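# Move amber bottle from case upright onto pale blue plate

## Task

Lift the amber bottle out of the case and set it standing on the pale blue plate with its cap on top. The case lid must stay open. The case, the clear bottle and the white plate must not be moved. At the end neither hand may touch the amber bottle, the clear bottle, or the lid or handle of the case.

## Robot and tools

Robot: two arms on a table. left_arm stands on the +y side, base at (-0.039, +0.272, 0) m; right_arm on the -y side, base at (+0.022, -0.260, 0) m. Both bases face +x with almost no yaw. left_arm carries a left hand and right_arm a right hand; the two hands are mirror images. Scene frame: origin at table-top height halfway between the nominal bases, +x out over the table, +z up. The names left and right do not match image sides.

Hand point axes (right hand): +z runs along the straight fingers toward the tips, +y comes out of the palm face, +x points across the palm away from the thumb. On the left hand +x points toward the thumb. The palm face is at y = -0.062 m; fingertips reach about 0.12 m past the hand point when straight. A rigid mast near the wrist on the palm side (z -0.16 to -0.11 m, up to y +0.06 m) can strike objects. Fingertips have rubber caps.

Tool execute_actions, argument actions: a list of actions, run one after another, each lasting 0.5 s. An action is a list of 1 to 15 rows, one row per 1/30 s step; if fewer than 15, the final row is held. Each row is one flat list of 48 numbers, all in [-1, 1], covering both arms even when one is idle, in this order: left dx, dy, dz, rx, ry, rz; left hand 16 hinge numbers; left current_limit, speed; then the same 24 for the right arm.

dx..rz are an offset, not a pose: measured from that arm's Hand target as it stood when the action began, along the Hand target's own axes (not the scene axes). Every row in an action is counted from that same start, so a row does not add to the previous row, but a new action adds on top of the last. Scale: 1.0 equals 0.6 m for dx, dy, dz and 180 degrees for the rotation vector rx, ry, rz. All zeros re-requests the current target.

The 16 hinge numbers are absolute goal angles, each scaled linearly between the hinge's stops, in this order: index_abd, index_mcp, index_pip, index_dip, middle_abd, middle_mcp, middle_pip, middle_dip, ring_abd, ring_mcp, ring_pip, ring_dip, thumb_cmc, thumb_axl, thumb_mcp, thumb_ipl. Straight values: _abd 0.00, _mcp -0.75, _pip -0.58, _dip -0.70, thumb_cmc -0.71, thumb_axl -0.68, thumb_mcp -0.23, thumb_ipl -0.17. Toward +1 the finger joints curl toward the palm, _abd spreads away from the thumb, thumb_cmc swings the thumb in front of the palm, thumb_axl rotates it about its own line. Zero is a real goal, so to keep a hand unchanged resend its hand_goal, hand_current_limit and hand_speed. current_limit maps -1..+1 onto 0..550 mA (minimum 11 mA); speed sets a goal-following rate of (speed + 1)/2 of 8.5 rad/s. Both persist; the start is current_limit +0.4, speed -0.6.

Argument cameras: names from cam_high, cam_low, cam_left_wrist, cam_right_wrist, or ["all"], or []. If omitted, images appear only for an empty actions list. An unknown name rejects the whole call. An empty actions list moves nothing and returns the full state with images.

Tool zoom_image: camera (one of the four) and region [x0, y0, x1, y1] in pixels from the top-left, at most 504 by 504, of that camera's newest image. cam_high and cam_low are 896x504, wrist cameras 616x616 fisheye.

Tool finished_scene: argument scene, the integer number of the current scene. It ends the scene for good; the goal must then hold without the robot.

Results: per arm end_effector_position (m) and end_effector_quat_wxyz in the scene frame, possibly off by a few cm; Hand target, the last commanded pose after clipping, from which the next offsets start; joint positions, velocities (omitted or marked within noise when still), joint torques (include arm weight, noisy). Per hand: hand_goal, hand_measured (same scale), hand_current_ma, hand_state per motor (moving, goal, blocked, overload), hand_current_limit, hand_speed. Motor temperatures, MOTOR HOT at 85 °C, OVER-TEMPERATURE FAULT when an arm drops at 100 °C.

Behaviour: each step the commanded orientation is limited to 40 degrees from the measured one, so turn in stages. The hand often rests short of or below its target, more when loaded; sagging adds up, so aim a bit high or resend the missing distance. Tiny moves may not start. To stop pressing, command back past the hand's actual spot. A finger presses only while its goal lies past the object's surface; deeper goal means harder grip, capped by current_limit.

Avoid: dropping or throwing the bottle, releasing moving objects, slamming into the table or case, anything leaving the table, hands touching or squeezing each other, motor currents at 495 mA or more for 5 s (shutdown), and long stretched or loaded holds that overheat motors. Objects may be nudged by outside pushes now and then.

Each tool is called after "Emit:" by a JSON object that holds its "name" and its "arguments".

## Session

Emit:
{"name": "execute_actions", "arguments": {"actions": []}}

Scene clock: 0.00 s.
left_arm: end_effector_position=(+0.5818, +0.3521, +0.2182) hand_goal=(+0.000, -0.754, -0.576, -0.696, +0.000, -0.754, -0.576, -0.696, +0.000, -0.754, -0.576, -0.696, -0.714, -0.678, -0.226, -0.168) hand_measured=(+0.000, -0.754, -0.576, -0.696, +0.000, -0.754, -0.576, -0.696, +0.000, -0.754, -0.576, -0.696, -0.714, -0.678, -0.226, -0.168) hand_current_ma=(+0, +0, +0, +0, +0, +0, +0, +0, +0, +0, +0, +0, +0, +0, +0, +0) hand_state=(goal, goal, goal, goal, goal, goal, goal, goal, goal, goal, goal, goal, goal, goal, goal, goal) hand_current_limit=0.40 hand_speed=-0.60 end_effector_quat_wxyz=(+0.740, -0.504, +0.419, +0.148) | right_arm: end_effector_position=(+0.2368, -0.2265, +0.1728) hand_goal=(+0.000, -0.754, -0.576, -0.696, +0.000, -0.754, -0.576, -0.696, +0.000, -0.754, -0.576, -0.696, -0.714, -0.678, -0.226, -0.168) hand_measured=(+0.000, -0.754, -0.576, -0.696, +0.000, -0.754, -0.576, -0.696, +0.000, -0.754, -0.576, -0.696, -0.714, -0.678, -0.226, -0.168) hand_current_ma=(+0, +0, +0, +0, +0, +0, +0, +0, +0, +0, +0, +0, +0, +0, +0, +0) hand_state=(goal, goal, goal, goal, goal, goal, goal, goal, goal, goal, goal, goal, goal, goal, goal, goal) hand_current_limit=0.40 hand_speed=-0.60 end_effector_quat_wxyz=(-0.007, +0.577, +0.817, -0.013)
Joint positions: left_arm=[-0.179 1.922 1.279 1.068 -1.223 -1.848] | right_arm=[0.202 0.629 0.666 -1.637 0.008 -0.125]
Joint velocities: within noise
Joint torques (N m): no reading
Motor temperatures (°C): left_arm=[21 20 31 20 20 23] | right_arm=[21 23 32 19 19 19]
Heat: left arm: hottest elbow 31 °C; right arm: hottest elbow 32 °C.
Hand target: left_arm +0.5872, +0.3511, +0.2210; +0.743, -0.506, +0.414, +0.144 | right_arm +0.2418, -0.2254, +0.1830; +0.001, +0.577, +0.817, -0.005

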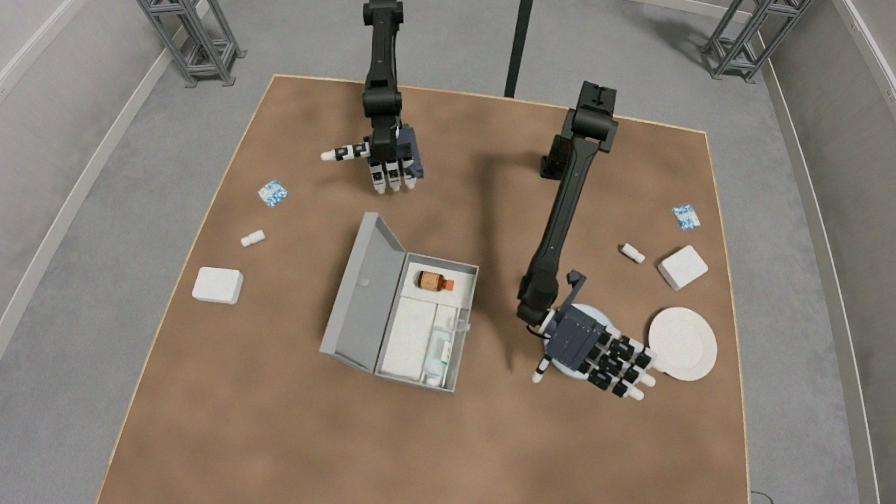

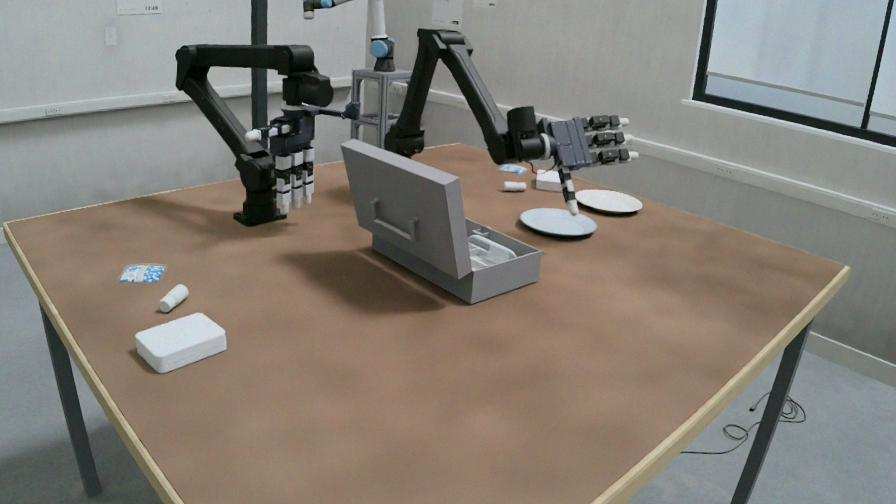

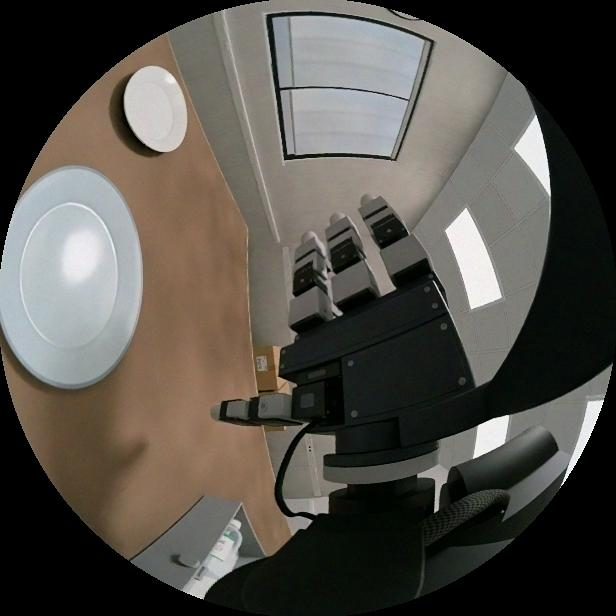

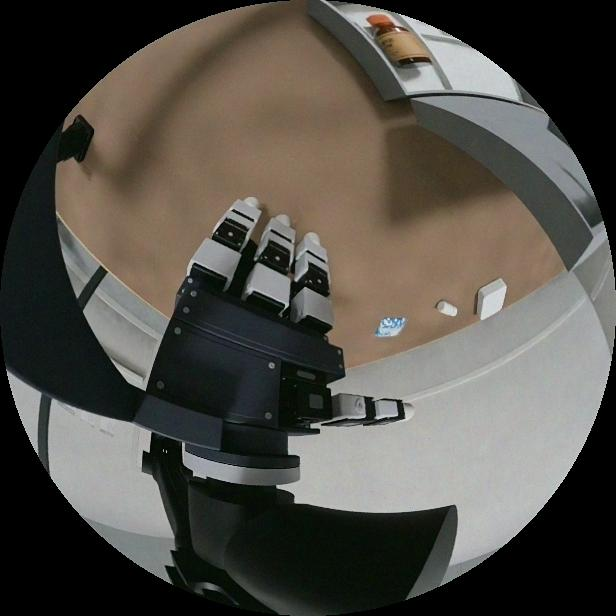

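Emit:
{"name": "zoom_image", "arguments": {"camera": "cam_high", "region": [360, 230, 500, 370]}}

Emit:
{"name": "zoom_image", "arguments": {"camera": "cam_low", "region": [400, 180, 600, 320]}}

Scaled by 3.600 from the camera's 896x504 image, which has a finer 1280x720 frame.

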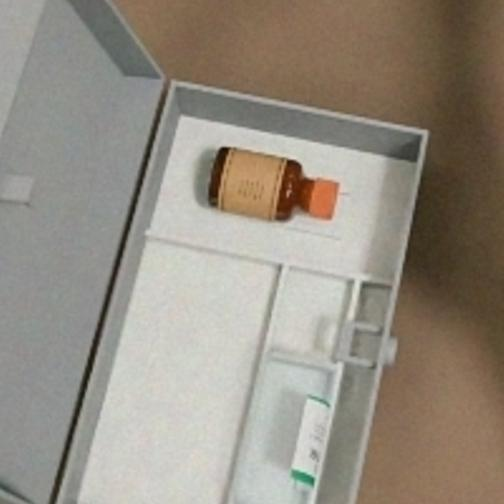

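Scaled by 2.520 from the camera's 896x504 image, which has a finer 1280x720 frame.

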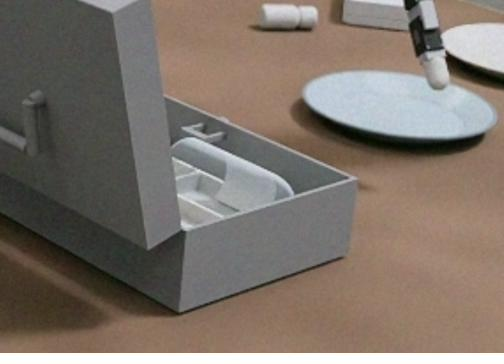

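Emit:
{"name": "execute_actions", "arguments": {"actions": [[[-0.0634,-0.0528,0.0121,0,0,0,0,-0.754,-0.576,-0.696,0,-0.754,-0.576,-0.696,0,-0.754,-0.576,-0.696,-0.714,-0.678,-0.226,-0.168,0.4,-0.6,0.0628,0.0223,-0.0833,0,0,-0.1,-0.1,-0.754,-0.576,-0.696,0.1,-0.754,-0.576,-0.696,0,0.479,0.591,-0.116,-0.714,-0.678,-0.226,-0.168,0.4,-0.6]],[[-0.0491,0.0621,0.0711,-0.0254,-0.0211,0.0048,0,-0.754,-0.576,-0.696,0,-0.754,-0.576,-0.696,0,-0.754,-0.576,-0.696,-0.714,-0.678,-0.226,-0.168,0.4,-0.6,0.0588,0.0873,-0.0333,0,0,-0.1,-0.1,-0.754,-0.576,-0.696,0.1,-0.754,-0.576,-0.696,0,0.479,0.591,-0.116,-0.714,-0.678,-0.226,-0.168,0.4,-0.6]],[[-0.0491,0.0621,0.0711,-0.0254,-0.0211,0.0048,0,-0.754,-0.576,-0.696,0,-0.754,-0.576,-0.696,0,-0.754,-0.576,-0.696,-0.714,-0.678,-0.226,-0.168,0.4,-0.6,0.0385,0.1152,0,0,0,-0.1,-0.1,-0.754,-0.576,-0.696,0.1,-0.754,-0.576,-0.696,0,0.479,0.591,-0.116,-0.714,-0.678,-0.226,-0.168,0.4,-0.6]]], "cameras": ["cam_high"]}}

Scene clock: 95.57 s.
left_arm: end_effector_position=(+0.5376, +0.4705, +0.2737) hand_goal=(+0.000, -0.754, -0.576, -0.696, +0.000, -0.754, -0.576, -0.696, +0.000, -0.754, -0.576, -0.696, -0.714, -0.678, -0.226, -0.168) hand_measured=(+0.000, -0.750, -0.576, -0.696, +0.000, -0.750, -0.576, -0.696, +0.000, -0.750, -0.576, -0.696, -0.710, -0.678, -0.226, -0.168) hand_current_ma=(+0, +3, +0, +0, +0, +3, +0, +0, +0, +3, +0, +0, +2, +0, +0, +0) hand_state=(goal, goal, goal, goal, goal, goal, goal, goal, goal, goal, goal, goal, goal, goal, goal, goal) hand_current_limit=0.40 hand_speed=-0.60 end_effector_quat_wxyz=(+0.721, -0.548, +0.361, +0.224) | right_arm: end_effector_position=(+0.2696, -0.0680, +0.2278) hand_goal=(-0.100, -0.754, -0.576, -0.696, +0.100, -0.754, -0.576, -0.696, +0.000, +0.478, +0.590, -0.116, -0.714, -0.678, -0.226, -0.168) hand_measured=(-0.096, -0.752, -0.576, -0.696, +0.098, -0.754, -0.576, -0.696, +0.000, +0.460, +0.586, -0.118, -0.714, -0.678, -0.224, -0.168) hand_current_ma=(+7, +3, -1, +0, -6, +2, -1, +0, +0, -65, -8, -7, +0, +2, +9, +1) hand_state=(goal, goal, goal, goal, goal, goal, goal, goal, goal, goal, goal, goal, goal, goal, goal, goal) hand_current_limit=0.40 hand_speed=-0.60 end_effector_quat_wxyz=(-0.022, +0.155, +0.987, -0.024)
Joint positions: left_arm=[0.016 1.814 1.284 0.977 -1.241 -1.833] | right_arm=[0.527 0.977 0.971 -1.629 0.009 -0.718]
Joint torques (N m): left_arm=[-0.21 -17.08 8.8 1.51 0.45 0.11] | right_arm=[0.26 -5.07 12.89 0.59 -0.01 0.02]
Motor temperatures (°C): left_arm=[21 25 40 20 21 23] | right_arm=[21 23 44 19 19 19]
Heat: left arm: hottest elbow 40 °C; right arm: hottest elbow 44 °C.
Hand target: left_arm +0.5378, +0.4681, +0.2813; +0.724, -0.547, +0.359, +0.221 | right_arm +0.2823, -0.0548, +0.2513; -0.001, +0.143, +0.990, -0.005
Off the commanded pose: left_arm 0.008 m, 0 deg | right_arm 0.030 m, 4 deg.
Images, in order (width x height): cam_high 896x504.

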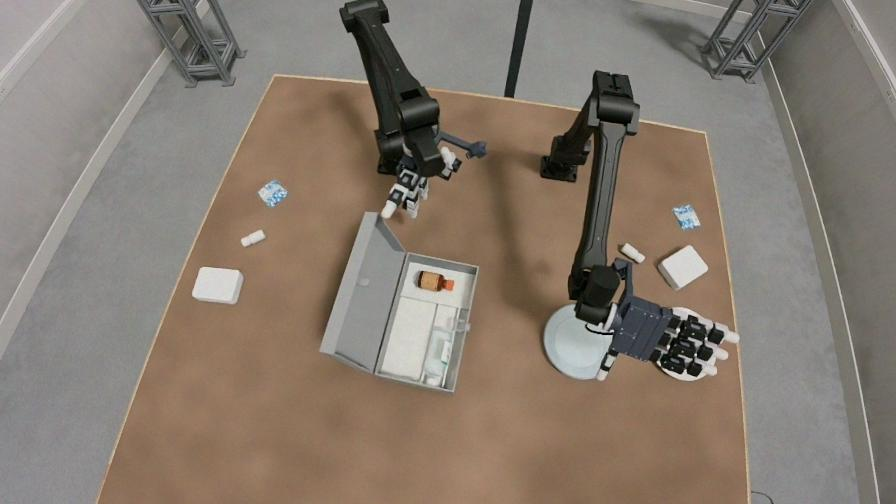

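Emit:
{"name": "execute_actions", "arguments": {"actions": [[[-0.0491,0.0621,0.0711,-0.0254,-0.0211,0.0048,0,-0.754,-0.576,-0.696,0,-0.754,-0.576,-0.696,0,-0.754,-0.576,-0.696,-0.714,-0.678,-0.226,-0.168,0.4,-0.6,-0.0151,0.11,0,0,0,-0.091,-0.1,-0.754,-0.576,-0.696,0.1,-0.754,-0.576,-0.696,0,0.479,0.591,-0.116,-0.714,-0.678,-0.226,-0.168,0.4,-0.6]],[[-0.0491,0.0621,0.0711,-0.0254,-0.0211,0.0048,0,-0.754,-0.576,-0.696,0,-0.754,-0.576,-0.696,0,-0.754,-0.576,-0.696,-0.714,-0.678,-0.226,-0.168,0.4,-0.6,-0.0667,0.0583,0,0,0,0,-0.1,-0.754,-0.576,-0.696,0.1,-0.754,-0.576,-0.696,0,0.479,0.591,-0.116,-0.714,-0.678,-0.226,-0.168,0.4,-0.6]],[[-0.0491,0.0621,0.0711,-0.0254,-0.0211,0.0048,0,-0.754,-0.576,-0.696,0,-0.754,-0.576,-0.696,0,-0.754,-0.576,-0.696,-0.714,-0.678,-0.226,-0.168,0.4,-0.6,-0.0833,0.0083,0,0,0,0,-0.1,-0.754,-0.576,-0.696,0.1,-0.754,-0.576,-0.696,0,0.479,0.591,-0.116,-0.714,-0.678,-0.226,-0.168,0.4,-0.6]],[[-0.0491,0.0621,0.0711,-0.0254,-0.0211,0.0048,0,-0.754,-0.576,-0.696,0,-0.754,-0.576,-0.696,0,-0.754,-0.576,-0.696,-0.714,-0.678,-0.226,-0.168,0.4,-0.6,-0.033,0.008,0,0,0,0,-0.1,-0.754,-0.576,-0.696,0.1,-0.754,-0.576,-0.696,0,0.479,0.591,-0.116,-0.714,-0.678,-0.226,-0.168,0.4,-0.6]]], "cameras": ["cam_high","cam_right_wrist"]}}

Emit:
{"name": "zoom_image", "arguments": {"camera": "cam_right_wrist", "region": [220, 160, 380, 320]}}

Scene clock: 107.03 s.
left_arm: end_effector_position=(+0.3758, +0.6625, +0.3015) hand_goal=(+0.000, -0.754, -0.576, -0.696, +0.000, -0.754, -0.576, -0.696, +0.000, -0.754, -0.576, -0.696, -0.714, -0.678, -0.226, -0.168) hand_measured=(+0.000, -0.750, -0.576, -0.696, +0.000, -0.750, -0.576, -0.696, -0.002, -0.750, -0.576, -0.696, -0.710, -0.678, -0.226, -0.168) hand_current_ma=(+0, +4, +0, +0, +0, +3, +0, +0, +0, +4, +0, +0, +3, +0, +0, +0) hand_state=(goal, goal, goal, goal, goal, goal, goal, goal, goal, goal, goal, goal, goal, goal, goal, goal) hand_current_limit=0.40 hand_speed=-0.60 end_effector_quat_wxyz=(+0.661, -0.611, +0.234, +0.366) | right_arm: end_effector_position=(+0.4021, +0.0441, +0.2333) hand_goal=(-0.100, -0.754, -0.576, -0.696, +0.100, -0.754, -0.576, -0.696, +0.000, +0.478, +0.590, -0.116, -0.714, -0.678, -0.226, -0.168) hand_measured=(-0.098, -0.754, -0.576, -0.696, +0.098, -0.754, -0.576, -0.696, +0.000, +0.460, +0.586, -0.118, -0.714, -0.678, -0.224, -0.168) hand_current_ma=(+6, +2, -1, +0, -5, +2, -1, +0, +0, -63, -7, -7, +0, +2, +9, +1) hand_state=(goal, goal, goal, goal, goal, goal, goal, goal, goal, goal, goal, goal, goal, goal, goal, goal) hand_current_limit=0.40 hand_speed=-0.60 end_effector_quat_wxyz=(-0.017, +0.004, +1.000, -0.015)
Joint positions: left_arm=[0.416 1.694 1.191 0.988 -1.258 -1.805] | right_arm=[0.541 1.464 1.385 -1.536 0.008 -1.009]
Joint torques (N m): left_arm=[-0.21 -15.62 7.25 1.7 0.53 0.1] | right_arm=[-0.67 -11.81 12.98 0.18 -0.04 0.03]
Heat: left arm: hottest elbow 40 °C; right arm: hottest elbow 46 °C.
Hand target: left_arm +0.3720, +0.6590, +0.3013; +0.662, -0.609, +0.237, +0.367 | right_arm +0.4196, +0.0504, +0.2498; -0.002, +0.001, +1.000, -0.005
Off the commanded pose: left_arm 0.005 m, 0 deg | right_arm 0.025 m, 2 deg.
Images, in order (width x height): cam_high 896x504, cam_right_wrist 616x616.

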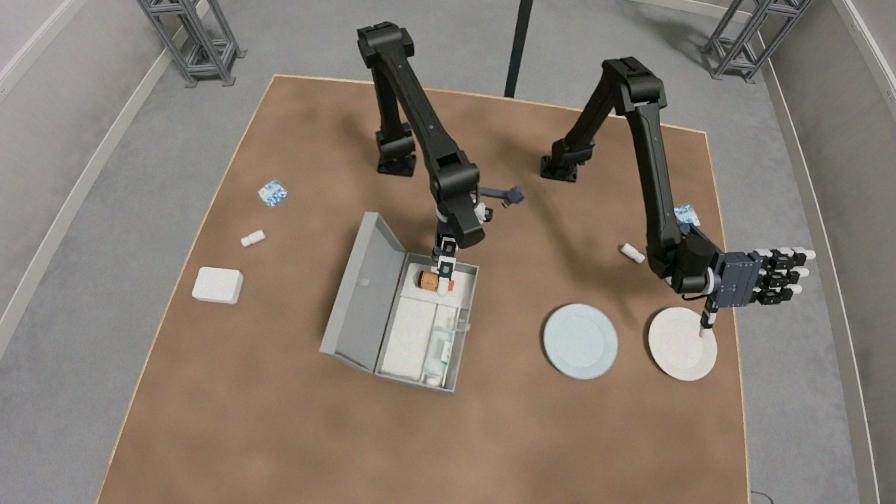

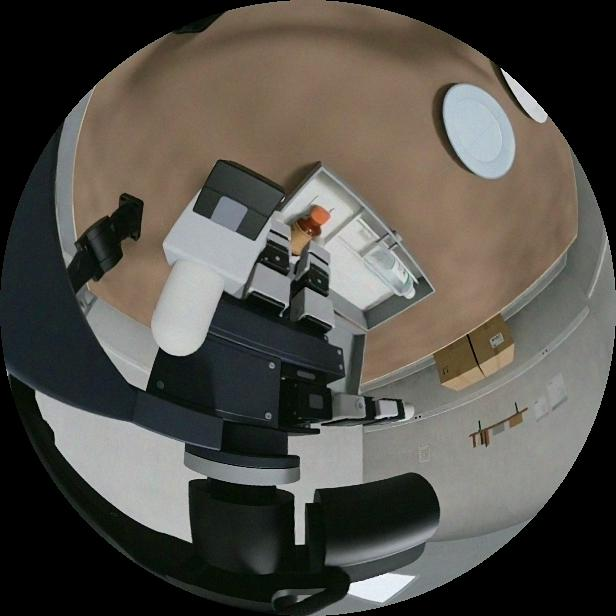

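Scaled by 3.150 from the camera's 616x616 image, which has a finer 880x880 frame.

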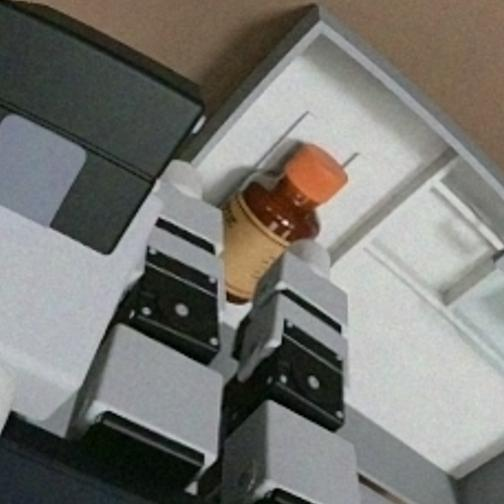

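Emit:
{"name": "execute_actions", "arguments": {"actions": [[[-0.0491,0.0621,0.0711,-0.0254,-0.0211,0.0048,0,-0.754,-0.576,-0.696,0,-0.754,-0.576,-0.696,0,-0.754,-0.576,-0.696,-0.714,-0.678,-0.226,-0.168,0.4,-0.6,-0.0095,0.003,0.053,0,0,0,-0.1,-0.754,-0.576,-0.696,0.1,-0.754,-0.576,-0.696,0,0.479,0.591,-0.116,-0.714,-0.678,-0.226,-0.168,0.4,-0.6]],[[-0.0491,0.0621,0.0711,-0.0254,-0.0211,0.0048,0,-0.754,-0.576,-0.696,0,-0.754,-0.576,-0.696,0,-0.754,-0.576,-0.696,-0.714,-0.678,-0.226,-0.168,0.4,-0.6,-0.0095,0.003,0.053,0,0,0,-0.1,-0.754,-0.576,-0.696,0.1,-0.754,-0.576,-0.696,0,0.479,0.591,-0.116,-0.714,-0.678,-0.226,-0.168,0.4,-0.6]],[[-0.0491,0.0621,0.0711,-0.0254,-0.0211,0.0048,0,-0.754,-0.576,-0.696,0,-0.754,-0.576,-0.696,0,-0.754,-0.576,-0.696,-0.714,-0.678,-0.226,-0.168,0.4,-0.6,0,0,0,0,0,0,-0.1,-0.754,-0.576,-0.696,0.1,-0.754,-0.576,-0.696,0,0.479,0.591,-0.116,-0.714,-0.678,-0.226,-0.168,0.4,-0.6]]], "cameras": ["cam_high","cam_right_wrist"]}}

Emit:
{"name": "zoom_image", "arguments": {"camera": "cam_right_wrist", "region": [220, 160, 380, 320]}}

Emit:
{"name": "zoom_image", "arguments": {"camera": "cam_high", "region": [400, 230, 500, 330]}}

Scene clock: 122.93 s.
left_arm: end_effector_position=(+0.2065, +0.7519, +0.3191) hand_goal=(+0.000, -0.754, -0.576, -0.696, +0.000, -0.754, -0.576, -0.696, +0.000, -0.754, -0.576, -0.696, -0.714, -0.678, -0.226, -0.168) hand_measured=(+0.000, -0.750, -0.576, -0.696, +0.000, -0.750, -0.576, -0.696, -0.002, -0.750, -0.576, -0.696, -0.710, -0.678, -0.226, -0.168) hand_current_ma=(+0, +4, +0, +0, +0, +4, +0, +0, +0, +5, +0, +0, +3, +0, +0, +0) hand_state=(goal, goal, goal, goal, goal, goal, goal, goal, goal, goal, goal, goal, goal, goal, goal, goal) hand_current_limit=0.40 hand_speed=-0.60 end_effector_quat_wxyz=(+0.598, -0.638, +0.133, +0.465) | right_arm: end_effector_position=(+0.4271, +0.0562, +0.1965) hand_goal=(-0.100, -0.754, -0.576, -0.696, +0.100, -0.754, -0.576, -0.696, +0.000, +0.478, +0.590, -0.116, -0.714, -0.678, -0.226, -0.168) hand_measured=(-0.098, -0.754, -0.576, -0.696, +0.098, -0.754, -0.576, -0.696, +0.000, +0.460, +0.586, -0.118, -0.714, -0.678, -0.224, -0.168) hand_current_ma=(+6, +2, -1, +0, -5, +2, -1, +0, +0, -63, -7, -7, +0, +2, +9, +1) hand_state=(goal, goal, goal, goal, goal, goal, goal, goal, goal, goal, goal, goal, goal, goal, goal, goal) hand_current_limit=0.40 hand_speed=-0.60 end_effector_quat_wxyz=(+0.002, +0.003, +1.000, -0.003)
Joint positions: left_arm=[0.739 1.593 1.11 0.976 -1.25 -1.804] | right_arm=[0.534 1.52 1.342 -1.391 0.008 -1.017]
Joint torques (N m): left_arm=[-0.03 -14.15 7.41 0.9 0.55 -0.04] | right_arm=[-0.97 -13.1 7.92 0.92 -0.07 0.05]
Heat: left arm: hottest elbow 39 °C; right arm: hottest elbow 48 °C.
Hand target: left_arm +0.2041, +0.7483, +0.3164; +0.596, -0.639, +0.139, +0.466 | right_arm +0.4308, +0.0535, +0.1861; -0.002, +0.001, +1.000, -0.005
Off the commanded pose: left_arm 0.005 m, 1 deg | right_arm 0.011 m, 1 deg.
Images, in order (width x height): cam_high 896x504, cam_right_wrist 616x616.

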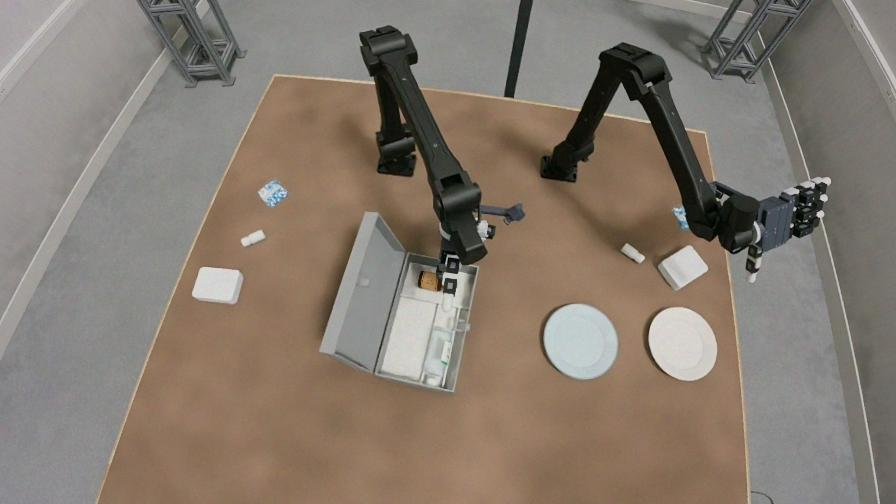

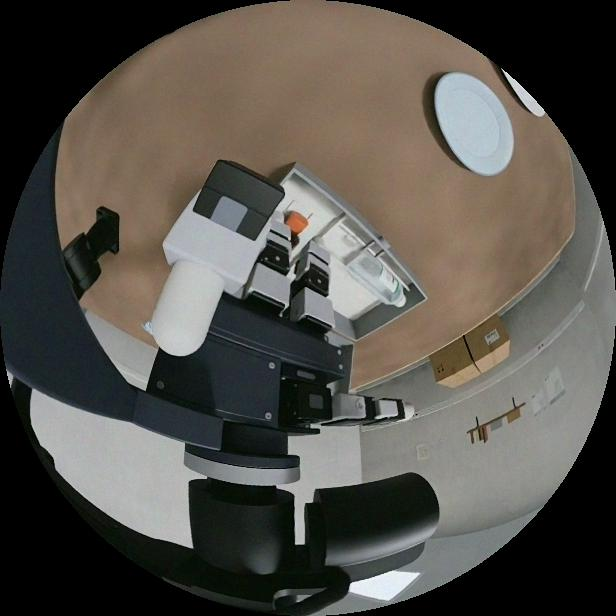

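Scaled by 3.150 from the camera's 616x616 image, which has a finer 880x880 frame.

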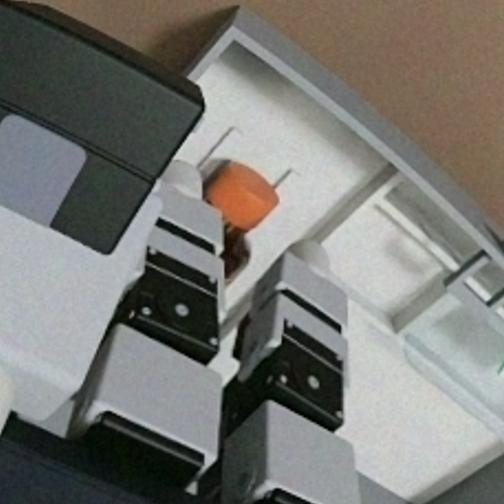

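Scaled by 5.040 from the camera's 896x504 image, which has a finer 1280x720 frame.

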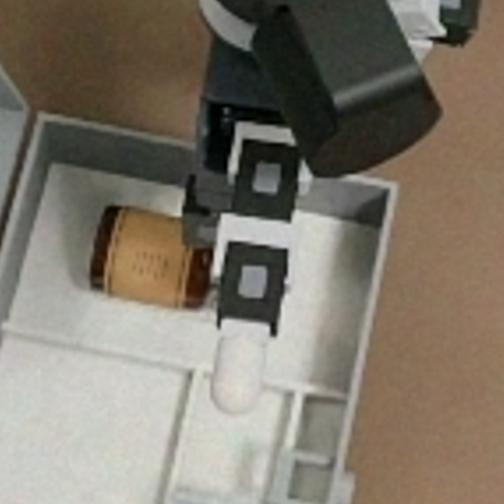

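Emit:
{"name": "execute_actions", "arguments": {"actions": [[[0,0,0,0,0,0,0,-0.754,-0.576,-0.696,0,-0.754,-0.576,-0.696,0,-0.754,-0.576,-0.696,-0.714,-0.678,-0.226,-0.168,0.4,-0.6,-0.002,-0.0035,0.036,0,0,0,-0.1,-0.754,-0.576,-0.696,0.1,-0.754,-0.576,-0.696,0,0.479,0.591,-0.116,-0.714,-0.678,-0.226,-0.168,0.4,-0.6]],[[0,0,0,0,0,0,0,-0.754,-0.576,-0.696,0,-0.754,-0.576,-0.696,0,-0.754,-0.576,-0.696,-0.714,-0.678,-0.226,-0.168,0.4,-0.6,0,-0.0035,0.036,0,0,0,-0.1,-0.754,-0.576,-0.696,0.1,-0.754,-0.576,-0.696,0,0.479,0.591,-0.116,-0.714,-0.678,-0.226,-0.168,0.4,-0.6]]], "cameras": ["cam_right_wrist"]}}

Emit:
{"name": "zoom_image", "arguments": {"camera": "cam_right_wrist", "region": [240, 160, 360, 280]}}

Scene clock: 137.43 s.
left_arm: end_effector_position=(+0.2065, +0.7519, +0.3191) hand_goal=(+0.000, -0.754, -0.576, -0.696, +0.000, -0.754, -0.576, -0.696, +0.000, -0.754, -0.576, -0.696, -0.714, -0.678, -0.226, -0.168) hand_measured=(+0.000, -0.750, -0.576, -0.696, +0.000, -0.750, -0.576, -0.696, -0.002, -0.750, -0.576, -0.696, -0.710, -0.678, -0.226, -0.168) hand_current_ma=(+0, +4, +0, +0, +0, +4, +0, +0, +0, +5, +0, +0, +3, +0, +0, +0) hand_state=(goal, goal, goal, goal, goal, goal, goal, goal, goal, goal, goal, goal, goal, goal, goal, goal) hand_current_limit=0.40 hand_speed=-0.60 end_effector_quat_wxyz=(+0.598, -0.638, +0.133, +0.465) | right_arm: end_effector_position=(+0.4291, +0.0525, +0.1552) hand_goal=(-0.100, -0.754, -0.576, -0.696, +0.100, -0.754, -0.576, -0.696, +0.000, +0.478, +0.590, -0.116, -0.714, -0.678, -0.226, -0.168) hand_measured=(-0.098, -0.754, -0.576, -0.696, +0.098, -0.754, -0.576, -0.696, +0.000, +0.460, +0.586, -0.118, -0.714, -0.678, -0.224, -0.168) hand_current_ma=(+6, +2, -1, +0, -5, +2, -1, +0, +0, -63, -7, -7, +0, +2, +9, +1) hand_state=(goal, goal, goal, goal, goal, goal, goal, goal, goal, goal, goal, goal, goal, goal, goal, goal) hand_current_limit=0.40 hand_speed=-0.60 end_effector_quat_wxyz=(+0.004, +0.003, +1.000, -0.002)
Joint positions: left_arm=[0.739 1.593 1.11 0.976 -1.25 -1.804] | right_arm=[0.525 1.542 1.255 -1.279 0.008 -1.027]
Joint torques (N m): left_arm=[0.09 -14.21 7.39 0.92 0.55 -0.06] | right_arm=[-1.14 -13.04 7.71 1.06 -0.07 0.03]
Heat: left arm: hottest elbow 39 °C; right arm: hottest elbow 46 °C.
Hand target: left_arm +0.2041, +0.7483, +0.3164; +0.596, -0.639, +0.139, +0.466 | right_arm +0.4317, +0.0488, +0.1429; -0.002, +0.001, +1.000, -0.005
Off the commanded pose: left_arm 0.005 m, 1 deg | right_arm 0.013 m, 1 deg.
Images, in order (width x height): cam_right_wrist 616x616.

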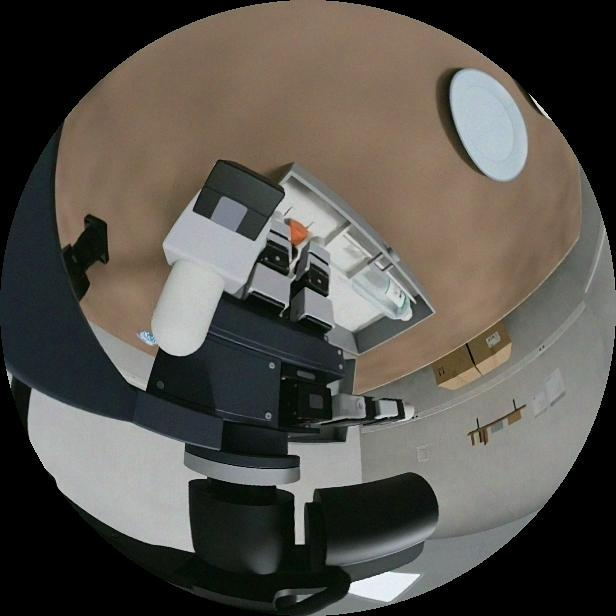

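Scaled by 4.200 from the camera's 616x616 image, which has a finer 880x880 frame.

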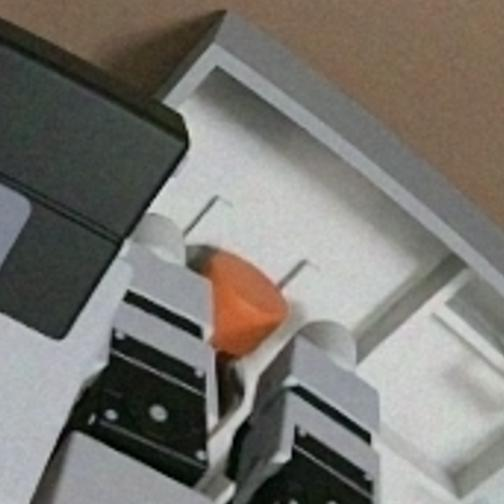

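Emit:
{"name": "execute_actions", "arguments": {"actions": [[[0,0,0,0,0,0,0,-0.754,-0.576,-0.696,0,-0.754,-0.576,-0.696,0,-0.754,-0.576,-0.696,-0.714,-0.678,-0.226,-0.168,0.4,-0.6,-0.006,0.0077,-0.014,0,0,0,-0.1,-0.754,-0.576,-0.696,0.1,-0.754,-0.576,-0.696,0,0.479,0.591,-0.116,-0.714,-0.678,-0.226,-0.168,0.4,-0.6]],[[0,0,0,0,0,0,0,-0.754,-0.576,-0.696,0,-0.754,-0.576,-0.696,0,-0.754,-0.576,-0.696,-0.714,-0.678,-0.226,-0.168,0.4,-0.6,-0.006,0.0077,-0.014,0,0,0,-0.1,-0.754,-0.576,-0.696,0.1,-0.754,-0.576,-0.696,0,0.479,0.591,-0.116,-0.714,-0.678,-0.226,-0.168,0.4,-0.6]],[[0,0,0,0,0,0,0,-0.754,-0.576,-0.696,0,-0.754,-0.576,-0.696,0,-0.754,-0.576,-0.696,-0.714,-0.678,-0.226,-0.168,0.4,-0.6,-0.006,0.0077,-0.014,0,0,0,-0.1,-0.754,-0.576,-0.696,0.1,-0.754,-0.576,-0.696,0,0.479,0.591,-0.116,-0.714,-0.678,-0.226,-0.168,0.4,-0.6]]], "cameras": ["cam_right_wrist"]}}

Emit:
{"name": "zoom_image", "arguments": {"camera": "cam_right_wrist", "region": [240, 160, 360, 280]}}

Scene clock: 151.00 s.
left_arm: end_effector_position=(+0.2065, +0.7519, +0.3191) hand_goal=(+0.000, -0.754, -0.576, -0.696, +0.000, -0.754, -0.576, -0.696, +0.000, -0.754, -0.576, -0.696, -0.714, -0.678, -0.226, -0.168) hand_measured=(+0.000, -0.750, -0.576, -0.696, +0.000, -0.750, -0.576, -0.696, -0.002, -0.750, -0.576, -0.696, -0.710, -0.678, -0.226, -0.168) hand_current_ma=(+0, +4, +0, +0, +0, +4, +0, +0, +0, +5, +0, +0, +3, +0, +0, +0) hand_state=(goal, goal, goal, goal, goal, goal, goal, goal, goal, goal, goal, goal, goal, goal, goal, goal) hand_current_limit=0.40 hand_speed=-0.60 end_effector_quat_wxyz=(+0.598, -0.638, +0.133, +0.465) | right_arm: end_effector_position=(+0.4293, +0.0526, +0.1564) hand_goal=(-0.100, -0.754, -0.576, -0.696, +0.100, -0.754, -0.576, -0.696, +0.000, +0.478, +0.590, -0.116, -0.714, -0.678, -0.226, -0.168) hand_measured=(-0.100, -0.754, -0.576, -0.696, +0.098, -0.754, -0.576, -0.696, +0.000, +0.460, +0.586, -0.118, -0.714, -0.678, -0.224, -0.168) hand_current_ma=(+1, +2, -1, +0, -5, +2, -1, +0, +0, -63, -7, -7, +0, +2, +9, +1) hand_state=(goal, goal, goal, goal, goal, goal, goal, goal, goal, goal, goal, goal, goal, goal, goal, goal) hand_current_limit=0.40 hand_speed=-0.60 end_effector_quat_wxyz=(-0.009, +0.003, +1.000, -0.010)
Joint positions: left_arm=[0.739 1.593 1.11 0.976 -1.25 -1.804] | right_arm=[0.525 1.559 1.284 -1.321 0.008 -1.027]
Joint torques (N m): left_arm=[-0.03 -14.21 7.38 0.92 0.55 -0.06] | right_arm=[0.03 -12.81 12.64 -0.44 -0.07 0.15]
Heat: left arm: hottest elbow 39 °C; right arm: hottest elbow 45 °C.
Hand target: left_arm +0.2041, +0.7483, +0.3164; +0.596, -0.639, +0.139, +0.466 | right_arm +0.4427, +0.0629, +0.1681; -0.002, +0.001, +1.000, -0.005
Off the commanded pose: left_arm 0.005 m, 1 deg | right_arm 0.020 m, 1 deg.
Images, in order (width x height): cam_right_wrist 616x616.

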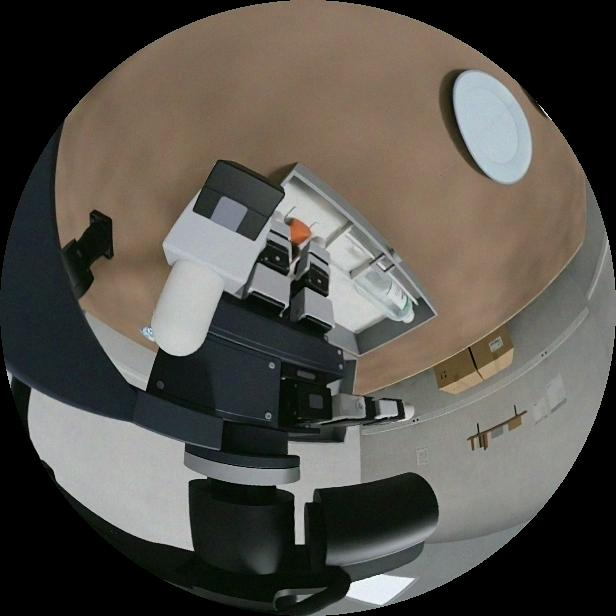

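Scaled by 4.200 from the camera's 616x616 image, which has a finer 880x880 frame.

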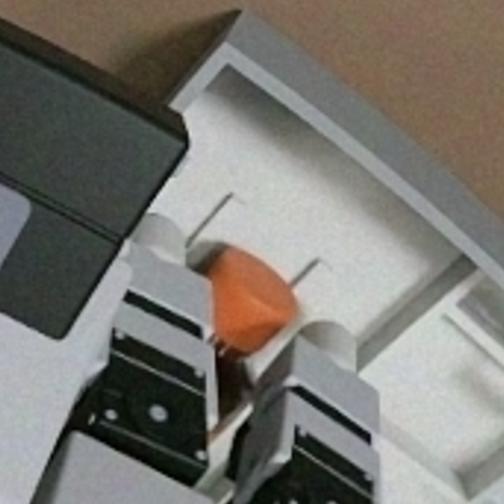

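Emit:
{"name": "execute_actions", "arguments": {"actions": [[[0,0,0,0,0,0,0,-0.754,-0.576,-0.696,0,-0.754,-0.576,-0.696,0,-0.754,-0.576,-0.696,-0.714,-0.678,-0.226,-0.168,0.4,-0.6,0,0,0,0,0,0,0.05,-0.754,-0.576,-0.696,-0.05,-0.754,-0.576,-0.696,0,0.479,0.591,-0.116,-0.714,-0.678,-0.226,-0.168,0.2,-0.8]],[[0,0,0,0,0,0,0,-0.754,-0.576,-0.696,0,-0.754,-0.576,-0.696,0,-0.754,-0.576,-0.696,-0.714,-0.678,-0.226,-0.168,0.4,-0.6,0,0,0,0,0,0,0.08,-0.754,-0.576,-0.696,-0.08,-0.754,-0.576,-0.696,0,0.479,0.591,-0.116,-0.714,-0.678,-0.226,-0.168,0.3,-0.8]]], "cameras": ["cam_right_wrist"]}}

Emit:
{"name": "zoom_image", "arguments": {"camera": "cam_right_wrist", "region": [240, 160, 360, 280]}}

Scene clock: 156.80 s.
left_arm: end_effector_position=(+0.2065, +0.7519, +0.3191) hand_goal=(+0.000, -0.754, -0.576, -0.696, +0.000, -0.754, -0.576, -0.696, +0.000, -0.754, -0.576, -0.696, -0.714, -0.678, -0.226, -0.168) hand_measured=(+0.000, -0.750, -0.576, -0.696, +0.000, -0.750, -0.576, -0.696, -0.002, -0.750, -0.576, -0.696, -0.710, -0.678, -0.226, -0.168) hand_current_ma=(+0, +4, +0, +0, +0, +4, +0, +0, +0, +5, +0, +0, +3, +0, +0, +0) hand_state=(goal, goal, goal, goal, goal, goal, goal, goal, goal, goal, goal, goal, goal, goal, goal, goal) hand_current_limit=0.40 hand_speed=-0.60 end_effector_quat_wxyz=(+0.598, -0.638, +0.133, +0.465) | right_arm: end_effector_position=(+0.4297, +0.0530, +0.1570) hand_goal=(+0.080, -0.754, -0.576, -0.696, -0.080, -0.754, -0.576, -0.696, +0.000, +0.478, +0.590, -0.116, -0.714, -0.678, -0.226, -0.168) hand_measured=(-0.024, -0.752, -0.576, -0.696, -0.002, -0.752, -0.576, -0.696, +0.000, +0.460, +0.586, -0.118, -0.714, -0.678, -0.224, -0.168) hand_current_ma=(-358, +4, -1, +0, +270, +4, -1, +0, +0, -63, -7, -7, +0, +2, +9, +1) hand_state=(blocked, goal, goal, goal, blocked, goal, goal, goal, goal, goal, goal, goal, goal, goal, goal, goal) hand_current_limit=0.30 hand_speed=-0.80 end_effector_quat_wxyz=(-0.009, +0.003, +1.000, -0.009)
Joint positions: left_arm=[0.739 1.593 1.11 0.976 -1.25 -1.804] | right_arm=[0.525 1.56 1.285 -1.321 0.007 -1.027]
Joint torques (N m): left_arm=[-0.09 -14.1 7.41 0.94 0.55 -0.06] | right_arm=[-0.09 -12.92 12.44 -0.29 -0.04 0.2]
Heat: left arm: hottest elbow 39 °C; right arm: hottest elbow 46 °C.
Hand target: left_arm +0.2041, +0.7483, +0.3164; +0.596, -0.639, +0.139, +0.466 | right_arm +0.4426, +0.0629, +0.1679; -0.002, +0.001, +1.000, -0.005
Off the commanded pose: left_arm 0.005 m, 1 deg | right_arm 0.020 m, 1 deg.
Images, in order (width x height): cam_right_wrist 616x616.

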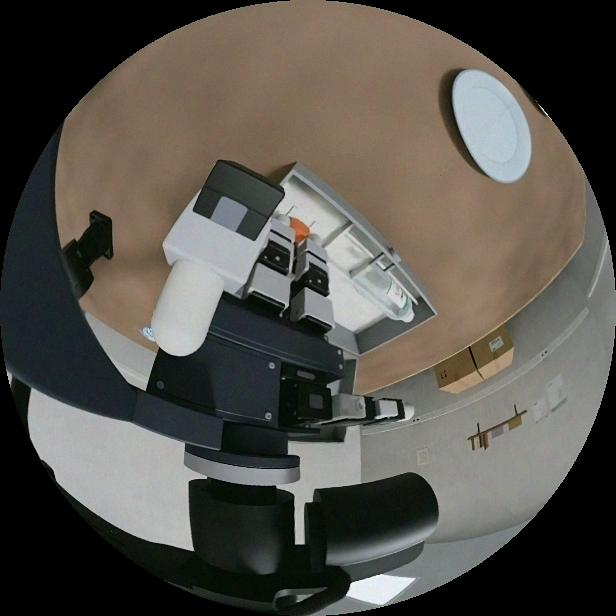

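Scaled by 4.200 from the camera's 616x616 image, which has a finer 880x880 frame.

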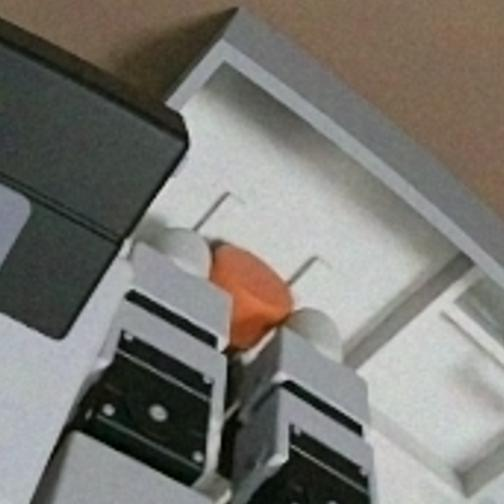

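Emit:
{"name": "execute_actions", "arguments": {"actions": [[[0,0,0,0,0,0,0,-0.754,-0.576,-0.696,0,-0.754,-0.576,-0.696,0,-0.754,-0.576,-0.696,-0.714,-0.678,-0.226,-0.168,0.4,-0.6,0,0,-0.016,0,0,0,0.1,-0.754,-0.576,-0.696,-0.1,-0.754,-0.576,-0.696,0,0.479,0.591,-0.116,-0.714,-0.678,-0.226,-0.168,0.55,-0.8]],[[0,0,0,0,0,0,0,-0.754,-0.576,-0.696,0,-0.754,-0.576,-0.696,0,-0.754,-0.576,-0.696,-0.714,-0.678,-0.226,-0.168,0.4,-0.6,0,0,-0.02,0,0,0,0.1,-0.754,-0.576,-0.696,-0.1,-0.754,-0.576,-0.696,0,0.479,0.591,-0.116,-0.714,-0.678,-0.226,-0.168,0.55,-0.8]]], "cameras": ["cam_right_wrist", "cam_high"]}}

Scene clock: 181.67 s.
left_arm: end_effector_position=(+0.2065, +0.7519, +0.3191) hand_goal=(+0.000, -0.754, -0.576, -0.696, +0.000, -0.754, -0.576, -0.696, +0.000, -0.754, -0.576, -0.696, -0.714, -0.678, -0.226, -0.168) hand_measured=(+0.000, -0.750, -0.576, -0.696, +0.000, -0.750, -0.576, -0.696, -0.002, -0.750, -0.576, -0.696, -0.710, -0.678, -0.226, -0.168) hand_current_ma=(+0, +4, +0, +0, +0, +4, +0, +0, +0, +5, +0, +0, +3, +0, +0, +0) hand_state=(goal, goal, goal, goal, goal, goal, goal, goal, goal, goal, goal, goal, goal, goal, goal, goal) hand_current_limit=0.40 hand_speed=-0.60 end_effector_quat_wxyz=(+0.598, -0.638, +0.133, +0.465) | right_arm: end_effector_position=(+0.4303, +0.0534, +0.1716) hand_goal=(+0.100, -0.754, -0.576, -0.696, -0.100, -0.754, -0.576, -0.696, +0.000, +0.478, +0.590, -0.116, -0.714, -0.678, -0.226, -0.168) hand_measured=(+0.090, -0.752, -0.576, -0.696, -0.094, -0.752, -0.576, -0.696, +0.000, +0.460, +0.586, -0.118, -0.714, -0.678, -0.224, -0.168) hand_current_ma=(-24, +4, +0, +0, +13, +5, -1, +0, +0, -63, -7, -7, +0, +2, +9, +1) hand_state=(goal, goal, goal, goal, goal, goal, goal, goal, goal, goal, goal, goal, goal, goal, goal, goal) hand_current_limit=0.55 hand_speed=-0.80 end_effector_quat_wxyz=(-0.015, +0.003, +1.000, -0.013)
Joint positions: left_arm=[0.739 1.593 1.11 0.976 -1.25 -1.804] | right_arm=[0.525 1.56 1.327 -1.376 0.007 -1.027]
Joint torques (N m): left_arm=[-0.09 -14.27 7.38 0.92 0.55 -0.06] | right_arm=[0.26 -13.68 12.78 -0.44 -0.05 0.19]
Heat: left arm: hottest elbow 39 °C; right arm: hottest elbow 48 °C.
Hand target: left_arm +0.2041, +0.7483, +0.3164; +0.596, -0.639, +0.139, +0.466 | right_arm +0.4427, +0.0632, +0.1896; -0.002, +0.001, +1.000, -0.004
Off the commanded pose: left_arm 0.005 m, 1 deg | right_arm 0.024 m, 2 deg.
Images, in order (width x height): cam_high 896x504, cam_right_wrist 616x616.

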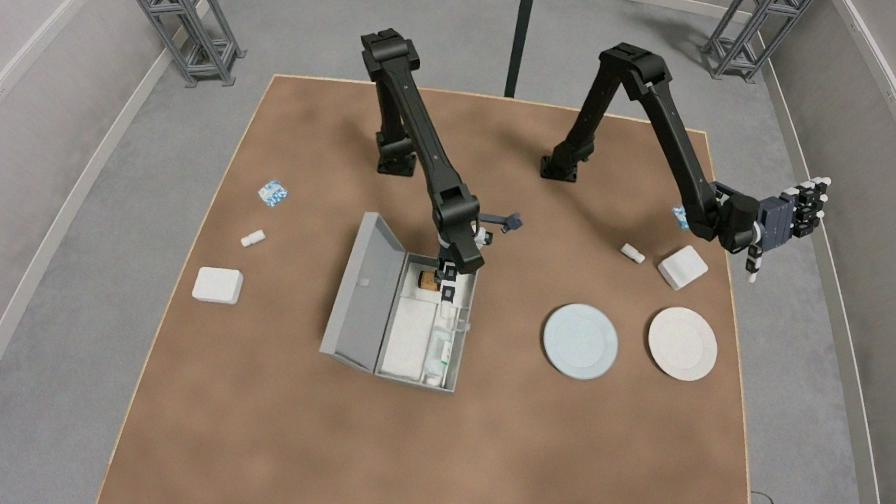

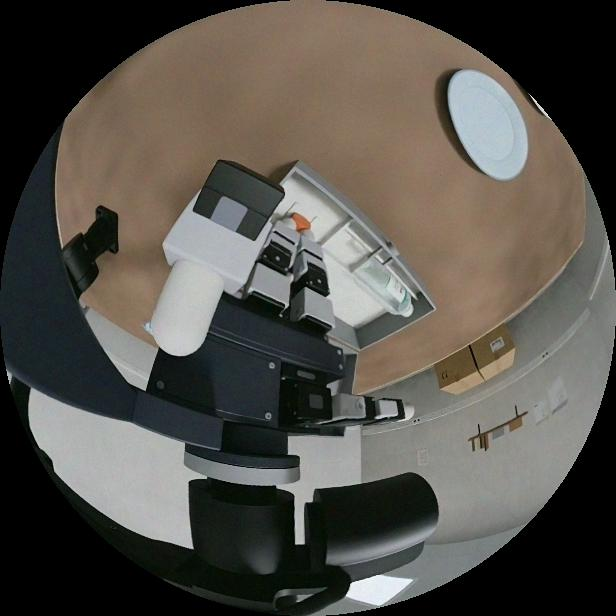

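Emit:
{"name": "zoom_image", "arguments": {"camera": "cam_right_wrist", "region": [220, 170, 440, 360]}}

Emit:
{"name": "zoom_image", "arguments": {"camera": "cam_high", "region": [320, 200, 500, 400]}}

Scaled by 2.291 from the camera's 616x616 image, which has a finer 880x880 frame.

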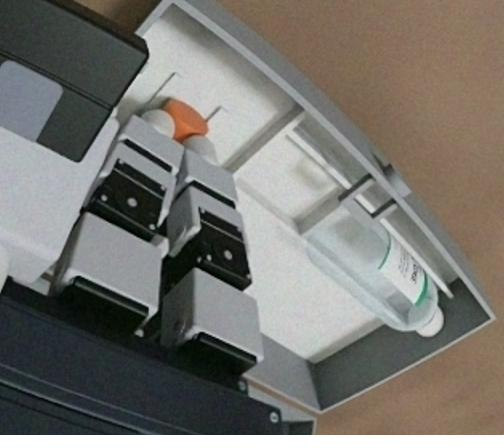

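Scaled by 2.520 from the camera's 896x504 image, which has a finer 1280x720 frame.

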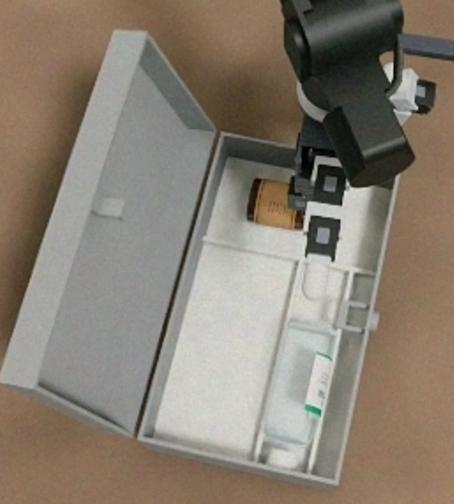

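Emit:
{"name": "execute_actions", "arguments": {"actions": [[[0,0,0,0,0,0,0,-0.754,-0.576,-0.696,0,-0.754,-0.576,-0.696,0,-0.754,-0.576,-0.696,-0.714,-0.678,-0.226,-0.168,0.4,-0.6,0.021,-0.022,0.03,0,0,0,-0.15,-0.754,-0.576,-0.696,0.15,-0.754,-0.576,-0.696,0,0.479,0.591,-0.116,-0.714,-0.678,-0.226,-0.168,0.3,-0.7]],[[0,0,0,0,0,0,0,-0.754,-0.576,-0.696,0,-0.754,-0.576,-0.696,0,-0.754,-0.576,-0.696,-0.714,-0.678,-0.226,-0.168,0.4,-0.6,0,0,0.04,0,0,0,-0.15,-0.754,-0.576,-0.696,0.15,-0.754,-0.576,-0.696,0,0.479,0.591,-0.116,-0.714,-0.678,-0.226,-0.168,0.3,-0.7]],[[0,0,0,0,0,0,0,-0.754,-0.576,-0.696,0,-0.754,-0.576,-0.696,0,-0.754,-0.576,-0.696,-0.714,-0.678,-0.226,-0.168,0.4,-0.6,0,0,0.024,0,0,0,-0.15,-0.754,-0.576,-0.696,0.15,-0.754,-0.576,-0.696,0,0.479,0.591,-0.116,-0.714,-0.678,-0.226,-0.168,0.3,-0.7]]], "cameras": ["cam_right_wrist"]}}

Emit:
{"name": "zoom_image", "arguments": {"camera": "cam_right_wrist", "region": [220, 170, 440, 360]}}

Scene clock: 216.30 s.
left_arm: end_effector_position=(+0.2065, +0.7519, +0.3191) hand_goal=(+0.000, -0.754, -0.576, -0.696, +0.000, -0.754, -0.576, -0.696, +0.000, -0.754, -0.576, -0.696, -0.714, -0.678, -0.226, -0.168) hand_measured=(+0.000, -0.750, -0.576, -0.696, +0.000, -0.750, -0.576, -0.696, -0.002, -0.750, -0.576, -0.696, -0.710, -0.678, -0.226, -0.168) hand_current_ma=(+0, +4, +0, +0, +0, +4, +0, +0, +0, +5, +0, +0, +3, +0, +0, +0) hand_state=(goal, goal, goal, goal, goal, goal, goal, goal, goal, goal, goal, goal, goal, goal, goal, goal) hand_current_limit=0.40 hand_speed=-0.60 end_effector_quat_wxyz=(+0.598, -0.638, +0.133, +0.465) | right_arm: end_effector_position=(+0.4287, +0.0525, +0.1463) hand_goal=(-0.150, -0.754, -0.576, -0.696, +0.150, -0.754, -0.576, -0.696, +0.000, +0.478, +0.590, -0.116, -0.714, -0.678, -0.226, -0.168) hand_measured=(-0.146, -0.752, -0.576, -0.696, +0.146, -0.752, -0.576, -0.696, +0.000, +0.460, +0.586, -0.118, -0.714, -0.678, -0.224, -0.168) hand_current_ma=(+10, +4, +0, +0, -8, +5, -1, +0, +0, -63, -7, -7, +0, +2, +9, +1) hand_state=(goal, goal, goal, goal, goal, goal, goal, goal, goal, goal, goal, goal, goal, goal, goal, goal) hand_current_limit=0.30 hand_speed=-0.70 end_effector_quat_wxyz=(+0.005, +0.003, +1.000, -0.001)
Joint positions: left_arm=[0.739 1.593 1.11 0.976 -1.25 -1.804] | right_arm=[0.525 1.547 1.236 -1.253 0.007 -1.027]
Joint torques (N m): left_arm=[0.03 -14.27 7.39 0.92 0.55 -0.05] | right_arm=[-0.44 -13.04 7.6 0.96 -0.02 0.09]
Heat: left arm: hottest elbow 39 °C; right arm: hottest elbow 47 °C.
Hand target: left_arm +0.2041, +0.7483, +0.3164; +0.596, -0.639, +0.139, +0.466 | right_arm +0.4299, +0.0495, +0.1333; -0.002, +0.001, +1.000, -0.005
Off the commanded pose: left_arm 0.005 m, 1 deg | right_arm 0.013 m, 1 deg.
Images, in order (width x height): cam_right_wrist 616x616.

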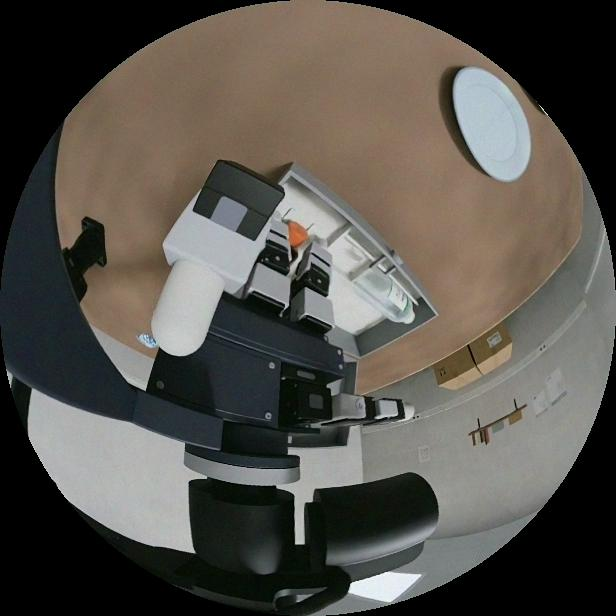

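Scaled by 2.291 from the camera's 616x616 image, which has a finer 880x880 frame.

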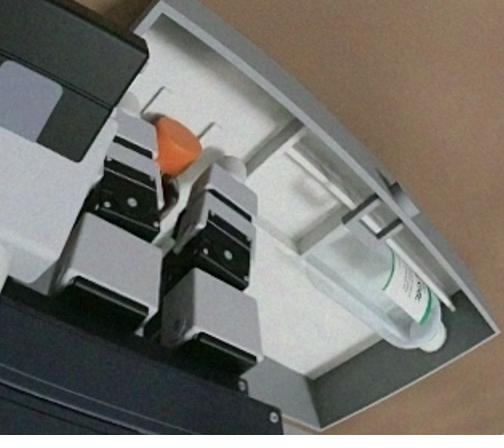

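Emit:
{"name": "execute_actions", "arguments": {"actions": [[[0,0,0,0,0,0,0,-0.754,-0.576,-0.696,0,-0.754,-0.576,-0.696,0,-0.754,-0.576,-0.696,-0.714,-0.678,-0.226,-0.168,0.4,-0.6,0,0,0,0,0,0,0.06,-0.754,-0.576,-0.696,-0.06,-0.754,-0.576,-0.696,0,0.479,0.591,-0.116,-0.714,-0.678,-0.226,-0.168,0.0,-0.8]],[[0,0,0,0,0,0,0,-0.754,-0.576,-0.696,0,-0.754,-0.576,-0.696,0,-0.754,-0.576,-0.696,-0.714,-0.678,-0.226,-0.168,0.4,-0.6,-0.02,0.017,-0.04,0,0,0,0.08,-0.754,-0.576,-0.696,-0.08,-0.754,-0.576,-0.696,0,0.479,0.591,-0.116,-0.714,-0.678,-0.226,-0.168,0.3,-0.8]]]}}

Scene clock: 229.73 s.
left_arm: end_effector_position=(+0.2065, +0.7519, +0.3191) hand_goal=(+0.000, -0.754, -0.576, -0.696, +0.000, -0.754, -0.576, -0.696, +0.000, -0.754, -0.576, -0.696, -0.714, -0.678, -0.226, -0.168) hand_measured=(+0.000, -0.750, -0.576, -0.696, +0.000, -0.750, -0.576, -0.696, -0.002, -0.750, -0.576, -0.696, -0.710, -0.678, -0.226, -0.168) hand_current_ma=(+0, +4, +0, +0, +0, +4, +0, +0, +0, +5, +0, +0, +3, +0, +0, +0) hand_state=(goal, goal, goal, goal, goal, goal, goal, goal, goal, goal, goal, goal, goal, goal, goal, goal) hand_current_limit=0.40 hand_speed=-0.60 end_effector_quat_wxyz=(+0.598, -0.638, +0.133, +0.465) | right_arm: end_effector_position=(+0.4285, +0.0524, +0.1459) hand_goal=(+0.080, -0.754, -0.576, -0.696, -0.080, -0.754, -0.576, -0.696, +0.000, +0.478, +0.590, -0.116, -0.714, -0.678, -0.226, -0.168) hand_measured=(-0.026, -0.748, -0.574, -0.696, +0.016, -0.752, -0.576, -0.696, +0.000, +0.460, +0.586, -0.118, -0.714, -0.678, -0.224, -0.168) hand_current_ma=(-358, +16, +4, +0, +343, +5, +0, +0, +0, -63, -7, -7, +0, +2, +9, +1) hand_state=(blocked, goal, goal, goal, blocked, goal, goal, goal, goal, goal, goal, goal, goal, goal, goal, goal) hand_current_limit=0.30 hand_speed=-0.80 end_effector_quat_wxyz=(-0.008, +0.003, +1.000, -0.008)
Joint positions: left_arm=[0.739 1.593 1.11 0.976 -1.25 -1.804] | right_arm=[0.525 1.563 1.258 -1.288 0.006 -1.027]
Joint torques (N m): left_arm=[-0.09 -14.27 7.39 0.92 0.55 -0.06] | right_arm=[-0.26 -12.98 12.42 -0.55 -0.01 0.13]
Heat: left arm: hottest elbow 39 °C; right arm: hottest elbow 45 °C.
Hand target: left_arm +0.2041, +0.7483, +0.3164; +0.596, -0.639, +0.139, +0.466 | right_arm +0.4420, +0.0599, +0.1573; -0.002, +0.001, +1.000, -0.004
Off the commanded pose: left_arm 0.005 m, 1 deg | right_arm 0.019 m, 1 deg.


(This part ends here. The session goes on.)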